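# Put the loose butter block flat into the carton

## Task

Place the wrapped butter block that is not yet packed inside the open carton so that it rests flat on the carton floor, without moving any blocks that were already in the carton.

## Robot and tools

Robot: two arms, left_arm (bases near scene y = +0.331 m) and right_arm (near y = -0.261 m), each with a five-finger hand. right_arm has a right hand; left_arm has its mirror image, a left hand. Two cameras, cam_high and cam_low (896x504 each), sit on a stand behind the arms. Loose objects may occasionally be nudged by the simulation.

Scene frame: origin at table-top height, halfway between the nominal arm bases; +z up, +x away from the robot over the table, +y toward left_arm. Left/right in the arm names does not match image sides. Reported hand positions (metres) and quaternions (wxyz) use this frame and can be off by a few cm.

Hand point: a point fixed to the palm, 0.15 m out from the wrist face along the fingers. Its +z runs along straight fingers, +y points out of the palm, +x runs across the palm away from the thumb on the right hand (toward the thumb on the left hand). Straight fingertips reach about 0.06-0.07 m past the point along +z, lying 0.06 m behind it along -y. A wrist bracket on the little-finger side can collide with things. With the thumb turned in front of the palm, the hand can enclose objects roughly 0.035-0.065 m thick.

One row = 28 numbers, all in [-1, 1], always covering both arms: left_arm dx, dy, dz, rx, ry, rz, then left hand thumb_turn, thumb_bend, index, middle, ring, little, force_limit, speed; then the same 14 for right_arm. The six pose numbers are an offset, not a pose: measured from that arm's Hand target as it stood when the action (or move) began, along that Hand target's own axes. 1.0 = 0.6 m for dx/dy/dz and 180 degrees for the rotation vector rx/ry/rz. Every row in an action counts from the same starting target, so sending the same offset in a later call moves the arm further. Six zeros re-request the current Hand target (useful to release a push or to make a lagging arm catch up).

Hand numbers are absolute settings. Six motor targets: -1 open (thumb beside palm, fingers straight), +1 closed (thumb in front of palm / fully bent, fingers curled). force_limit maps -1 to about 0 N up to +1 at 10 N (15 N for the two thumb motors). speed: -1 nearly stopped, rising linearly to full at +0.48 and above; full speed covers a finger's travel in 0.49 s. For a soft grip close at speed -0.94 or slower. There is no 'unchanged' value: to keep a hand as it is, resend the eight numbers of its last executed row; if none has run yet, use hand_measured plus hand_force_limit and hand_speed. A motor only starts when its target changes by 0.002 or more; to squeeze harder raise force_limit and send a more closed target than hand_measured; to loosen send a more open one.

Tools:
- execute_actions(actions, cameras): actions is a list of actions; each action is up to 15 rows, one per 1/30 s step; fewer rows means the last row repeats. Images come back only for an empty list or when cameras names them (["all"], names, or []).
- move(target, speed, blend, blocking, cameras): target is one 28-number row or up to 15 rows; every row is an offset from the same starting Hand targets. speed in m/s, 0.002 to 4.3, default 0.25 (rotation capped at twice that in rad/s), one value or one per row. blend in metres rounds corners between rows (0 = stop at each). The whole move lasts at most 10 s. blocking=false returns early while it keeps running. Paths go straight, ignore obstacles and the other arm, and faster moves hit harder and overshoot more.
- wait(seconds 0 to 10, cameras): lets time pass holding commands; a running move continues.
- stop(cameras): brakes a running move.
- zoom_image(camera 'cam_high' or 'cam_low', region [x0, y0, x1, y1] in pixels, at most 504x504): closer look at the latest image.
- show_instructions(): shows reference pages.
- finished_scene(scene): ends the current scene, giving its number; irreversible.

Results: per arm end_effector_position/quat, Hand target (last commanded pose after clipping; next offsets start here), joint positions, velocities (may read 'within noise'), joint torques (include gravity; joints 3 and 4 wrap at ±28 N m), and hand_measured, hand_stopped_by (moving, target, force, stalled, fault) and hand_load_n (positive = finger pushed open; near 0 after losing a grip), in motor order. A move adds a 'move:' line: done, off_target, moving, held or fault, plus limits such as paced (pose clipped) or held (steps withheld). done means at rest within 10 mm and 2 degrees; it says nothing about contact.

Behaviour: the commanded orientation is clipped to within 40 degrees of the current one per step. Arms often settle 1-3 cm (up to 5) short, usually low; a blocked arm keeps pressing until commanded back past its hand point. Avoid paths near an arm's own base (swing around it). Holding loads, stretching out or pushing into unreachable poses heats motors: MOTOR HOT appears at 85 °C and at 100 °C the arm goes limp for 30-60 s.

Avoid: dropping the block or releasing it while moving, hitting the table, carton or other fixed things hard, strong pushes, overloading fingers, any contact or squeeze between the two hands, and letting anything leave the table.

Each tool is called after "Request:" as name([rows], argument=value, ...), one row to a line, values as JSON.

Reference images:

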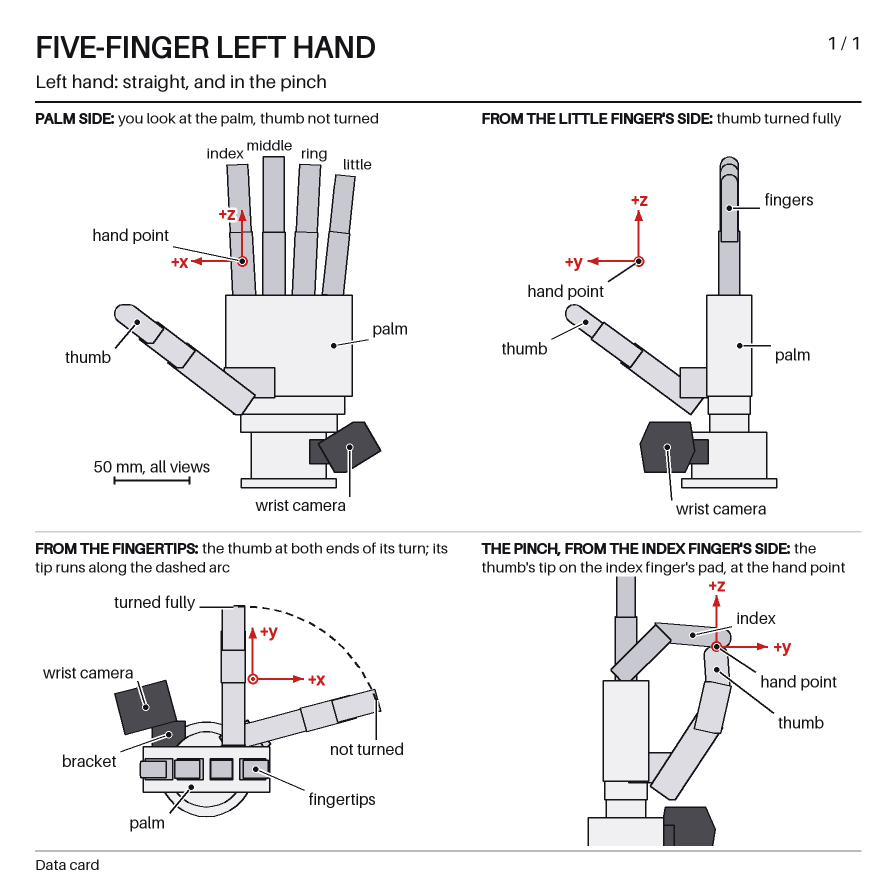

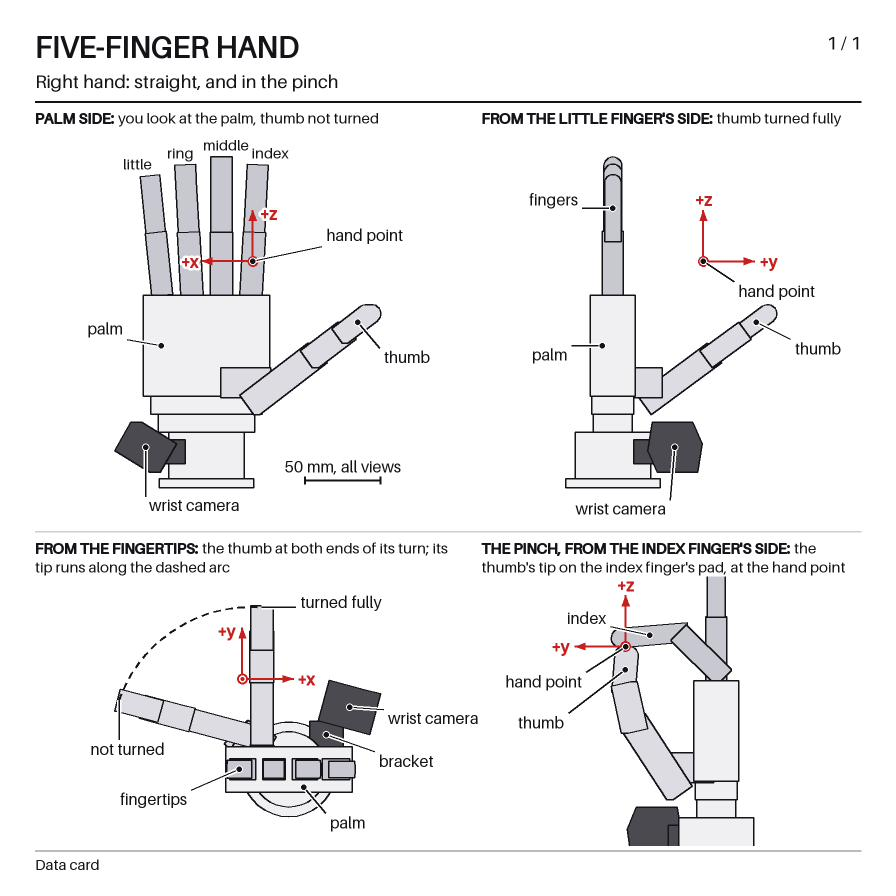

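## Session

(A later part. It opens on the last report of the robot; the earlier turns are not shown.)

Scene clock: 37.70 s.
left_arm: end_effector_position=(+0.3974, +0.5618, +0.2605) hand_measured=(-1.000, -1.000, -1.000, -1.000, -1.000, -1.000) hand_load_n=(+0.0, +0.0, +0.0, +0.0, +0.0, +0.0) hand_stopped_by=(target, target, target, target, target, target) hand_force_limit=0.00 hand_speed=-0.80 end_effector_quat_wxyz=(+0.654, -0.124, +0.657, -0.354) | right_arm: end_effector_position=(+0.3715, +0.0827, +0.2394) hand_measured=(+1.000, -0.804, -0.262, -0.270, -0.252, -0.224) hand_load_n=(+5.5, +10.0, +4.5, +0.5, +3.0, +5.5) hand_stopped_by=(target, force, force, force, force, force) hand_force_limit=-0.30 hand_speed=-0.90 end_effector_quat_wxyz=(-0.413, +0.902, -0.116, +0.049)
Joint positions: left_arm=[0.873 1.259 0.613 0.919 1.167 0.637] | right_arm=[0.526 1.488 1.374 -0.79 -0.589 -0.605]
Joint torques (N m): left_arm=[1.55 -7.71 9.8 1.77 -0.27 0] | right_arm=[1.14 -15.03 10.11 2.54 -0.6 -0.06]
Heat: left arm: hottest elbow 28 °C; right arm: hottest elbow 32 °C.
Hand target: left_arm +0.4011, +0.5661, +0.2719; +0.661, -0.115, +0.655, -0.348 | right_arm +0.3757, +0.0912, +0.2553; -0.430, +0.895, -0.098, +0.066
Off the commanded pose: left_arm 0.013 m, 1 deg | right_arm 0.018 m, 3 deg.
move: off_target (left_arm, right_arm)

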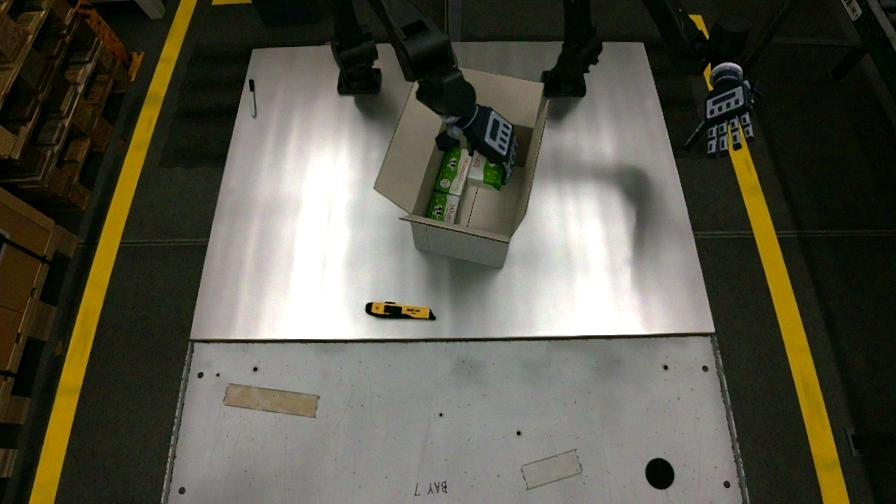

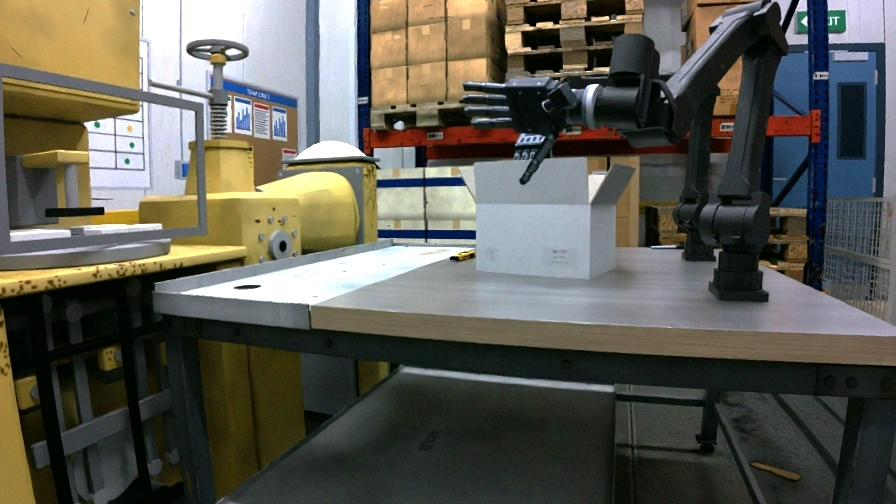

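Request:
move(target=[0,0,0,0,0,0,-1,-1,-1,-1,-1,-1,0,-0.8, -0.0037,0.099,0.0879,0,0,0,1,-0.3,0.1,0.1,0.1,0.1,-0.3,-0.9], speed=0.1, cameras=["all"])

Request:
zoom_image(camera="cam_high", region=[360, 40, 560, 240])

Request:
zoom_image(camera="cam_high", region=[450, 130, 530, 210])

Scene clock: 41.17 s.
left_arm: end_effector_position=(+0.3974, +0.5618, +0.2605) hand_measured=(-1.000, -1.000, -1.000, -1.000, -1.000, -1.000) hand_load_n=(+0.0, +0.0, +0.0, +0.0, +0.0, +0.0) hand_stopped_by=(target, target, target, target, target, target) hand_force_limit=0.00 hand_speed=-0.80 end_effector_quat_wxyz=(+0.654, -0.124, +0.657, -0.354) | right_arm: end_effector_position=(+0.3712, +0.0858, +0.1606) hand_measured=(+1.000, -0.804, -0.262, -0.270, -0.252, -0.224) hand_load_n=(+5.5, +10.0, +4.5, +0.5, +3.0, +5.5) hand_stopped_by=(target, force, force, force, force, force) hand_force_limit=-0.30 hand_speed=-0.90 end_effector_quat_wxyz=(-0.414, +0.902, -0.113, +0.049)
Joint positions: left_arm=[0.873 1.259 0.613 0.919 1.167 0.637] | right_arm=[0.531 1.535 1.214 -0.58 -0.589 -0.606]
Joint torques (N m): left_arm=[1.79 -8.18 9.68 1.8 -0.22 -0.04] | right_arm=[1.03 -15.56 9.68 2.56 -0.47 0]
Heat: left arm: hottest elbow 29 °C; right arm: hottest elbow 32 °C.
Hand target: left_arm +0.4011, +0.5661, +0.2719; +0.661, -0.115, +0.655, -0.348 | right_arm +0.3772, +0.0951, +0.1759; -0.429, +0.895, -0.098, +0.066
Off the commanded pose: left_arm 0.013 m, 1 deg | right_arm 0.019 m, 3 deg.
move: off_target (left_arm, right_arm)

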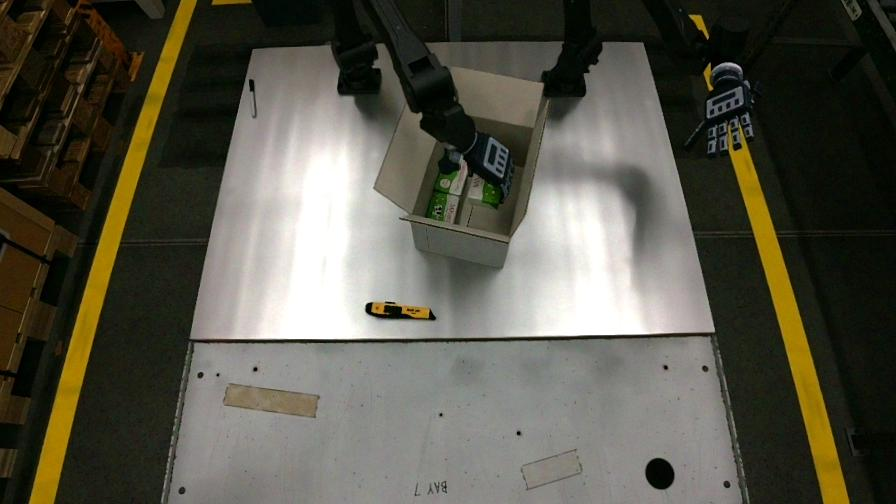

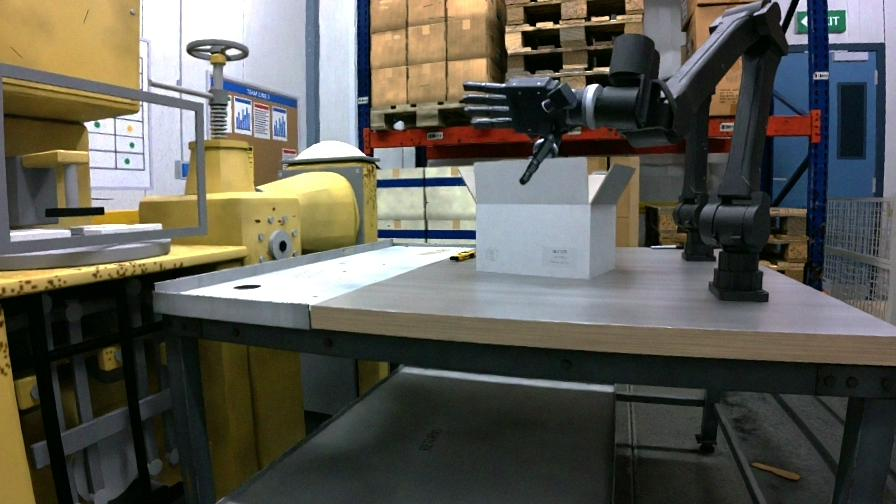

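Scaled by 2.520 from the camera's 896x504 image, which has a finer 1280x720 frame.

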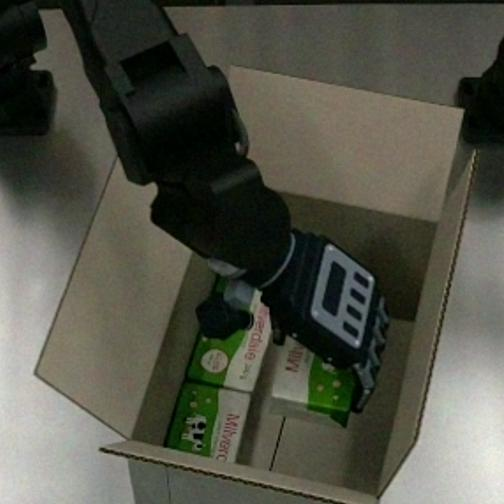

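Scaled by 6.300 from the camera's 896x504 image, which has a finer 1280x720 frame.

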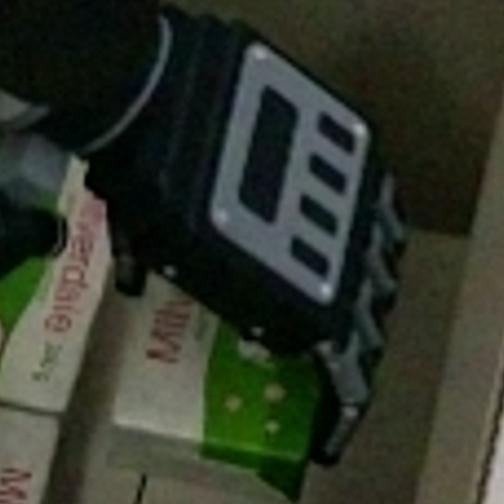

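Request:
move(target=[0,0,0,0,0,0,-1,-1,-1,-1,-1,-1,0,-0.8, -0.0033,0.0893,0.0752,0,0,0,1,-0.3,0.1,0.1,0.1,0.1,-0.3,-0.9], speed=0.08, cameras=["all"])

Request:
zoom_image(camera="cam_high", region=[360, 40, 560, 240])

Request:
zoom_image(camera="cam_high", region=[450, 140, 530, 220])

Scene clock: 43.33 s.
left_arm: end_effector_position=(+0.3974, +0.5618, +0.2605) hand_measured=(-1.000, -1.000, -1.000, -1.000, -1.000, -1.000) hand_load_n=(+0.0, -0.5, +0.0, +0.0, +0.0, +0.0) hand_stopped_by=(target, target, target, target, target, target) hand_force_limit=0.00 hand_speed=-0.80 end_effector_quat_wxyz=(+0.654, -0.124, +0.657, -0.354) | right_arm: end_effector_position=(+0.3714, +0.0873, +0.0931) hand_measured=(+1.000, -0.804, -0.262, -0.270, -0.252, -0.224) hand_load_n=(+5.5, +9.5, +4.5, +0.5, +2.5, +5.0) hand_stopped_by=(target, force, force, force, force, force) hand_force_limit=-0.30 hand_speed=-0.90 end_effector_quat_wxyz=(-0.416, +0.901, -0.111, +0.051)
Joint positions: left_arm=[0.873 1.259 0.613 0.919 1.167 0.637] | right_arm=[0.533 1.608 1.106 -0.394 -0.589 -0.606]
Joint torques (N m): left_arm=[1.26 -7.88 9.78 1.81 -0.24 -0.03] | right_arm=[1.08 -15.74 8.91 2.56 -0.41 0.02]
Heat: left arm: hottest elbow 29 °C; right arm: hottest elbow 32 °C.
Hand target: left_arm +0.4011, +0.5661, +0.2719; +0.661, -0.115, +0.655, -0.348 | right_arm +0.3780, +0.0970, +0.1059; -0.429, +0.895, -0.098, +0.066
Off the commanded pose: left_arm 0.013 m, 1 deg | right_arm 0.017 m, 3 deg.
move: off_target (left_arm, right_arm)

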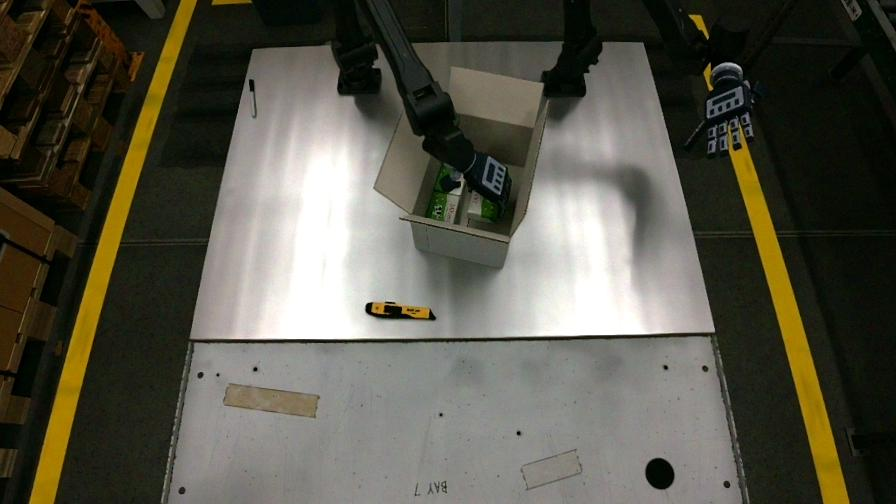

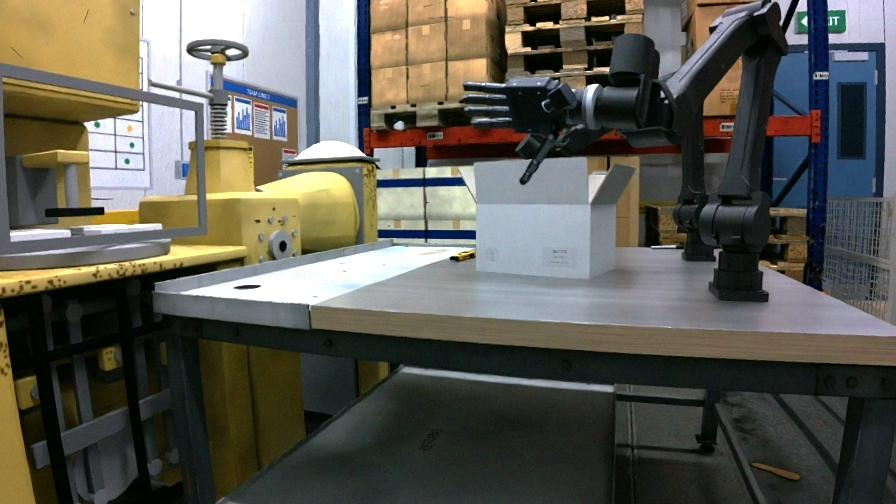

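Scaled by 2.520 from the camera's 896x504 image, which has a finer 1280x720 frame.

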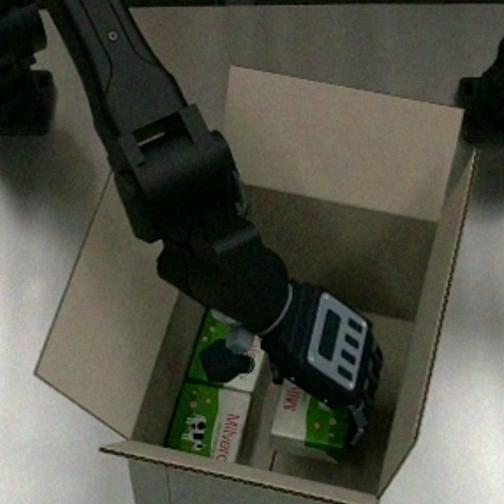

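Scaled by 6.300 from the camera's 896x504 image, which has a finer 1280x720 frame.

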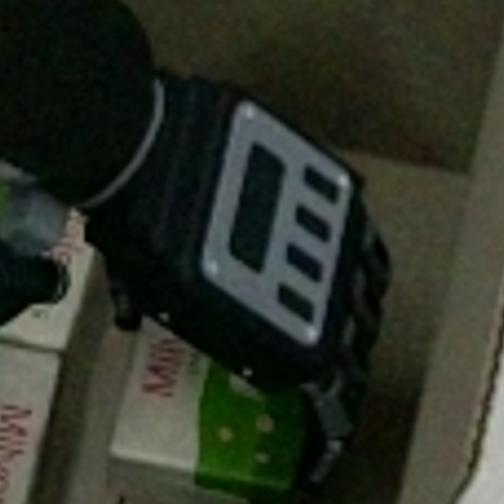

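Request:
move(target=[0,0,0,0,0,0,-1,-1,-1,-1,-1,-1,0,-0.8, -0.0027,0.0628,0.0413,0,0,0,1,-0.3,0.1,0.1,0.1,0.1,-0.3,-0.9], speed=0.06, cameras=["cam_high"])

Request:
zoom_image(camera="cam_high", region=[360, 40, 560, 240])

Request:
zoom_image(camera="cam_high", region=[450, 150, 530, 230])

Scene clock: 45.50 s.
left_arm: end_effector_position=(+0.3974, +0.5618, +0.2605) hand_measured=(-1.000, -1.000, -1.000, -1.000, -1.000, -1.000) hand_load_n=(+0.0, +0.0, +0.0, +0.0, +0.0, +0.0) hand_stopped_by=(target, target, target, target, target, target) hand_force_limit=0.00 hand_speed=-0.80 end_effector_quat_wxyz=(+0.654, -0.124, +0.657, -0.354) | right_arm: end_effector_position=(+0.3683, +0.0856, +0.0498) hand_measured=(+1.000, -0.804, -0.262, -0.270, -0.252, -0.224) hand_load_n=(+5.5, +9.5, +4.5, +0.5, +3.0, +5.5) hand_stopped_by=(target, force, force, force, force, force) hand_force_limit=-0.30 hand_speed=-0.90 end_effector_quat_wxyz=(-0.416, +0.901, -0.111, +0.051)
Joint positions: left_arm=[0.873 1.259 0.613 0.919 1.167 0.637] | right_arm=[0.533 1.663 1.043 -0.276 -0.589 -0.606]
Joint torques (N m): left_arm=[1.26 -8.12 9.8 1.81 -0.24 -0.04] | right_arm=[0.62 -15.85 8.31 2.59 -0.54 -0.04]
Heat: left arm: hottest elbow 29 °C; right arm: hottest elbow 32 °C.
Hand target: left_arm +0.4011, +0.5661, +0.2719; +0.661, -0.115, +0.655, -0.348 | right_arm +0.3769, +0.0930, +0.0608; -0.429, +0.895, -0.098, +0.066
Off the commanded pose: left_arm 0.013 m, 1 deg | right_arm 0.016 m, 3 deg.
move: off_target (left_arm, right_arm)
Images, in order (width x height): cam_high 896x504.

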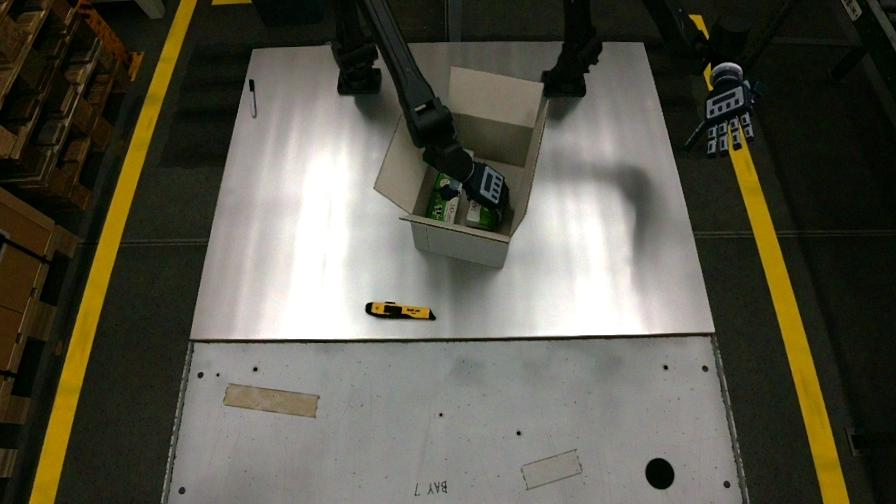

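Scaled by 2.520 from the camera's 896x504 image, which has a finer 1280x720 frame.

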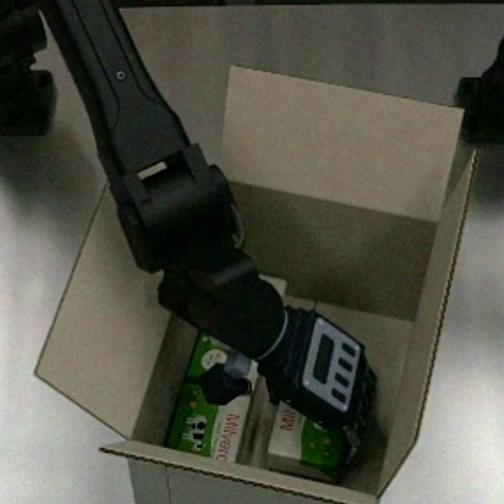

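Scaled by 6.300 from the camera's 896x504 image, which has a finer 1280x720 frame.

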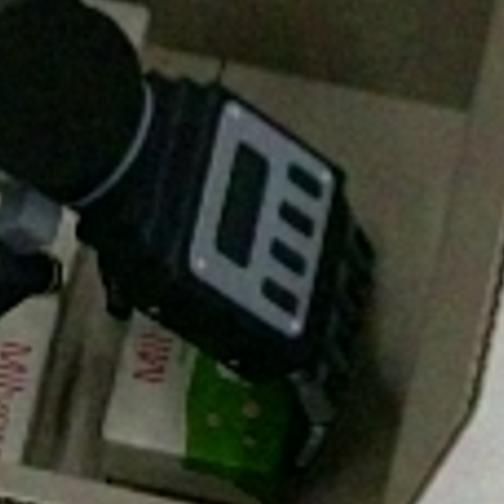

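Request:
move(target=[0,0,0,0,0,0,-1,-1,-1,-1,-1,-1,0,-0.8, 0,0.0196,0.0155,0,0,0,1,-0.3,0.1,0.1,0.1,0.1,-0.3,-0.9], speed=0.04)

Request:
move(target=[0,0,0,0,0,0,-1,-1,-1,-1,-1,-1,0,-0.8, 0,0.0078,0.0062,0,0,0,1,-0.3,0.1,0.1,0.1,0.1,-0.3,-0.9], speed=0.03, cameras=["cam_high"])

Request:
zoom_image(camera="cam_high", region=[450, 150, 530, 230])

Scene clock: 47.00 s.
left_arm: end_effector_position=(+0.3974, +0.5618, +0.2605) hand_measured=(-1.000, -1.000, -1.000, -1.000, -1.000, -1.000) hand_load_n=(+0.0, +0.0, +0.0, +0.0, +0.0, +0.0) hand_stopped_by=(target, target, target, target, target, target) hand_force_limit=0.00 hand_speed=-0.80 end_effector_quat_wxyz=(+0.654, -0.124, +0.657, -0.354) | right_arm: end_effector_position=(+0.3688, +0.0859, +0.0355) hand_measured=(+1.000, -0.804, -0.262, -0.270, -0.252, -0.224) hand_load_n=(+5.5, +9.5, +4.5, +0.5, +3.0, +5.5) hand_stopped_by=(target, force, force, force, force, force) hand_force_limit=-0.30 hand_speed=-0.90 end_effector_quat_wxyz=(-0.416, +0.901, -0.111, +0.051)
Joint positions: left_arm=[0.873 1.259 0.613 0.919 1.167 0.637] | right_arm=[0.533 1.687 1.029 -0.237 -0.589 -0.606]
Joint torques (N m): left_arm=[1.26 -8.06 9.72 1.87 -0.22 -0.05] | right_arm=[0.5 -15.5 8.06 2.61 -0.55 -0.05]
Heat: left arm: hottest elbow 29 °C; right arm: hottest elbow 32 °C.
Hand target: left_arm +0.4011, +0.5661, +0.2719; +0.661, -0.115, +0.655, -0.348 | right_arm +0.3775, +0.0929, +0.0460; -0.430, +0.895, -0.098, +0.066
Off the commanded pose: left_arm 0.013 m, 1 deg | right_arm 0.015 m, 3 deg.
move: off_target (left_arm, right_arm)

Scene clock: 47.70 s.
left_arm: end_effector_position=(+0.3974, +0.5618, +0.2605) hand_measured=(-1.000, -1.000, -1.000, -1.000, -1.000, -1.000) hand_load_n=(+0.0, +0.0, +0.0, +0.0, +0.0, +0.0) hand_stopped_by=(target, target, target, target, target, target) hand_force_limit=0.00 hand_speed=-0.80 end_effector_quat_wxyz=(+0.654, -0.124, +0.657, -0.354) | right_arm: end_effector_position=(+0.3714, +0.0876, +0.0361) hand_measured=(+1.000, -0.804, -0.262, -0.270, -0.252, -0.224) hand_load_n=(+5.5, +10.0, +4.0, +0.5, +3.0, +5.5) hand_stopped_by=(target, force, force, force, force, force) hand_force_limit=-0.30 hand_speed=-0.90 end_effector_quat_wxyz=(-0.420, +0.899, -0.108, +0.056)
Joint positions: left_arm=[0.873 1.259 0.613 0.919 1.167 0.637] | right_arm=[0.533 1.689 1.029 -0.222 -0.59 -0.606]
Joint torques (N m): left_arm=[1.32 -8 9.8 1.78 -0.25 -0.07] | right_arm=[0.5 -15.15 7.62 2.59 -0.53 -0.05]
Heat: left arm: hottest elbow 29 °C; right arm: hottest elbow 32 °C.
Hand target: left_arm +0.4011, +0.5661, +0.2719; +0.661, -0.115, +0.655, -0.348 | right_arm +0.3776, +0.0929, +0.0400; -0.430, +0.895, -0.098, +0.066
Off the commanded pose: left_arm 0.013 m, 1 deg | right_arm 0.009 m, 2 deg.
move: off_target (left_arm)
Images, in order (width x height): cam_high 896x504.

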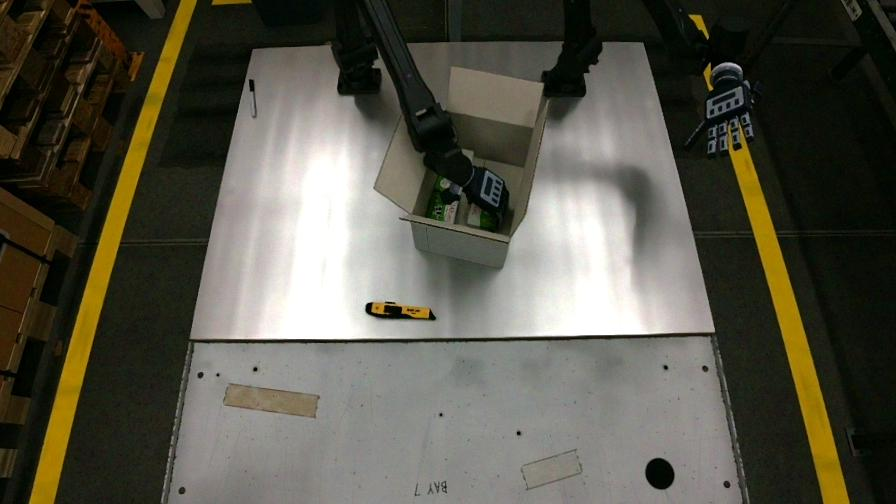

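Scaled by 6.300 from the camera's 896x504 image, which has a finer 1280x720 frame.

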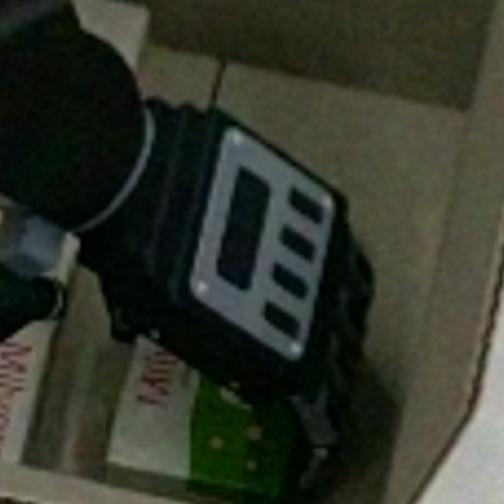

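Request:
move(target=[0,0,0,0,0,0,-1,-1,-1,-1,-1,-1,0,-0.8, 0,0.0053,-0.0067,0,0,0,1,-1,-0.37,-0.38,-0.37,-0.35,-0.3,-0.8], speed=0.03, cameras=["cam_high"])

Request:
zoom_image(camera="cam_high", region=[450, 150, 530, 230])

Scene clock: 49.23 s.
left_arm: end_effector_position=(+0.3974, +0.5618, +0.2605) hand_measured=(-1.000, -1.000, -1.000, -1.000, -1.000, -1.000) hand_load_n=(+0.0, +0.0, +0.0, +0.0, +0.0, +0.0) hand_stopped_by=(target, target, target, target, target, target) hand_force_limit=0.00 hand_speed=-0.80 end_effector_quat_wxyz=(+0.654, -0.124, +0.657, -0.354) | right_arm: end_effector_position=(+0.3716, +0.0890, +0.0369) hand_measured=(+1.000, -1.000, -0.370, -0.380, -0.370, -0.350) hand_load_n=(+0.0, +0.0, +0.0, +0.0, +0.0, +0.0) hand_stopped_by=(target, target, target, target, target, target) hand_force_limit=-0.30 hand_speed=-0.80 end_effector_quat_wxyz=(-0.424, +0.898, -0.105, +0.056)
Joint positions: left_arm=[0.873 1.259 0.613 0.919 1.167 0.637] | right_arm=[0.533 1.689 1.028 -0.214 -0.597 -0.608]
Joint torques (N m): left_arm=[1.67 -7.94 9.72 1.92 -0.25 -0.08] | right_arm=[-0.03 -15.91 6.95 2.26 -0.43 -0.08]
Heat: left arm: hottest elbow 29 °C; right arm: hottest elbow 32 °C.
Hand target: left_arm +0.4011, +0.5661, +0.2719; +0.661, -0.115, +0.655, -0.348 | right_arm +0.3765, +0.0879, +0.0400; -0.430, +0.895, -0.098, +0.066
Off the commanded pose: left_arm 0.013 m, 1 deg | right_arm 0.006 m, 2 deg.
move: off_target (left_arm)
Images, in order (width x height): cam_high 896x504.

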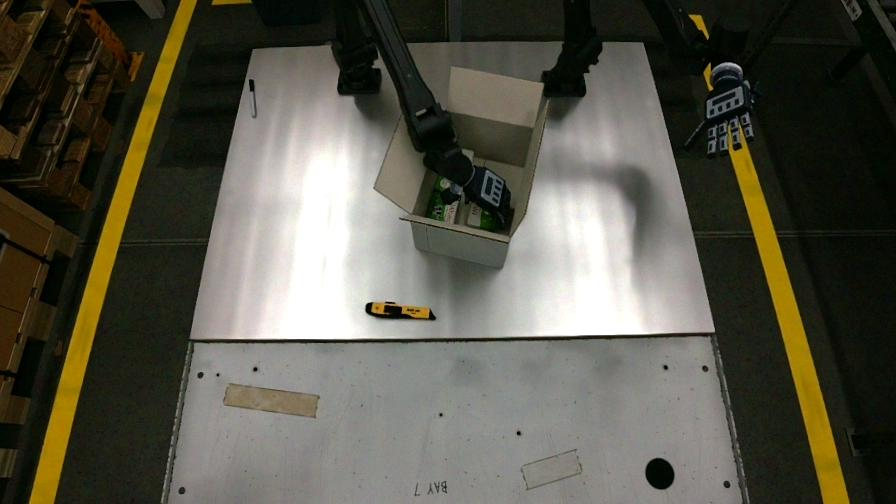

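Scaled by 6.300 from the camera's 896x504 image, which has a finer 1280x720 frame.

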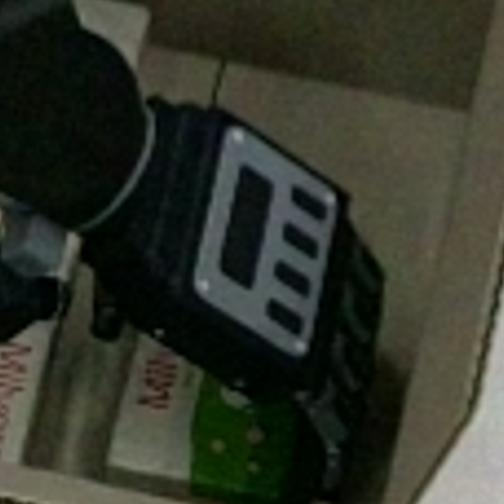

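Request:
move([
  [0,0,0,0,0,0,-1,-1,-1,-1,-1,-1,0,-0.8, 0.0034,-0.0783,-0.0621,0,0,0,1,-1,-0.37,-0.38,-0.37,-0.35,-0.3,-0.8],
  [0,0,0,0,0,0,-1,-1,-1,-1,-1,-1,0,-0.8, 0.0175,-0.4044,-0.321,0,0,0,1,-1,-0.37,-0.38,-0.37,-0.35,-0.3,-0.8],
], speed=[0.08,0.25], blend=[0.02,0], cameras=["all"])

Request:
zoom_image(camera="cam_high", region=[360, 40, 560, 280])

Scene clock: 52.30 s.
left_arm: end_effector_position=(+0.3974, +0.5618, +0.2605) hand_measured=(-1.000, -1.000, -1.000, -1.000, -1.000, -1.000) hand_load_n=(+0.0, +0.0, +0.0, +0.0, +0.0, +0.0) hand_stopped_by=(target, target, target, target, target, target) hand_force_limit=0.00 hand_speed=-0.80 end_effector_quat_wxyz=(+0.654, -0.124, +0.657, -0.354) | right_arm: end_effector_position=(+0.3694, +0.0879, +0.3406) hand_measured=(+1.000, -1.000, -0.370, -0.380, -0.370, -0.350) hand_load_n=(+0.0, +0.0, +0.0, +0.0, +0.0, +0.0) hand_stopped_by=(target, target, target, target, target, target) hand_force_limit=-0.30 hand_speed=-0.80 end_effector_quat_wxyz=(-0.427, +0.897, -0.103, +0.059)
Joint positions: left_arm=[0.873 1.259 0.613 0.919 1.167 0.637] | right_arm=[0.533 1.473 1.611 -1.003 -0.598 -0.608]
Joint torques (N m): left_arm=[1.61 -8.06 9.73 1.74 -0.21 -0.04] | right_arm=[-0.03 -12.98 11.9 1.14 -0.39 -0.08]
Heat: left arm: hottest elbow 29 °C; right arm: hottest elbow 32 °C.
Hand target: left_arm +0.4011, +0.5661, +0.2719; +0.661, -0.115, +0.655, -0.348 | right_arm +0.3765, +0.0883, +0.3501; -0.430, +0.895, -0.098, +0.066
Off the commanded pose: left_arm 0.013 m, 1 deg | right_arm 0.012 m, 1 deg.
move: off_target (left_arm, right_arm)

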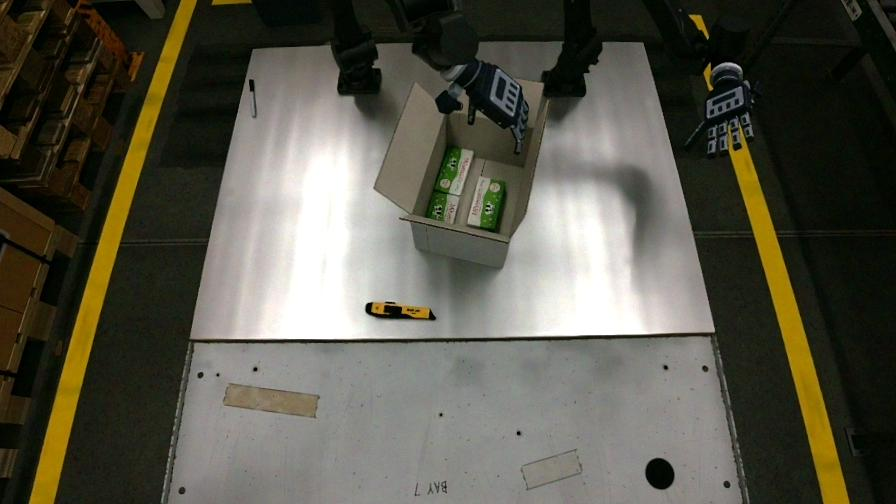

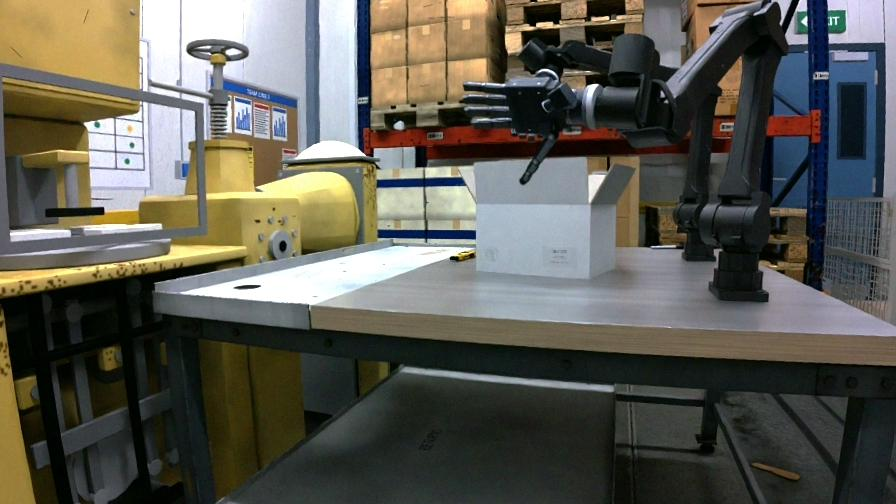

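Scaled by 2.100 from the camera's 896x504 image, which has a finer 1280x720 frame.

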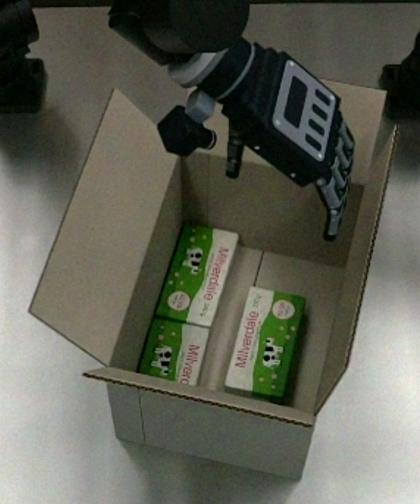

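Lying flat in the carton.

Request:
finished_scene(scene=2)

The scene is finished: the task was done.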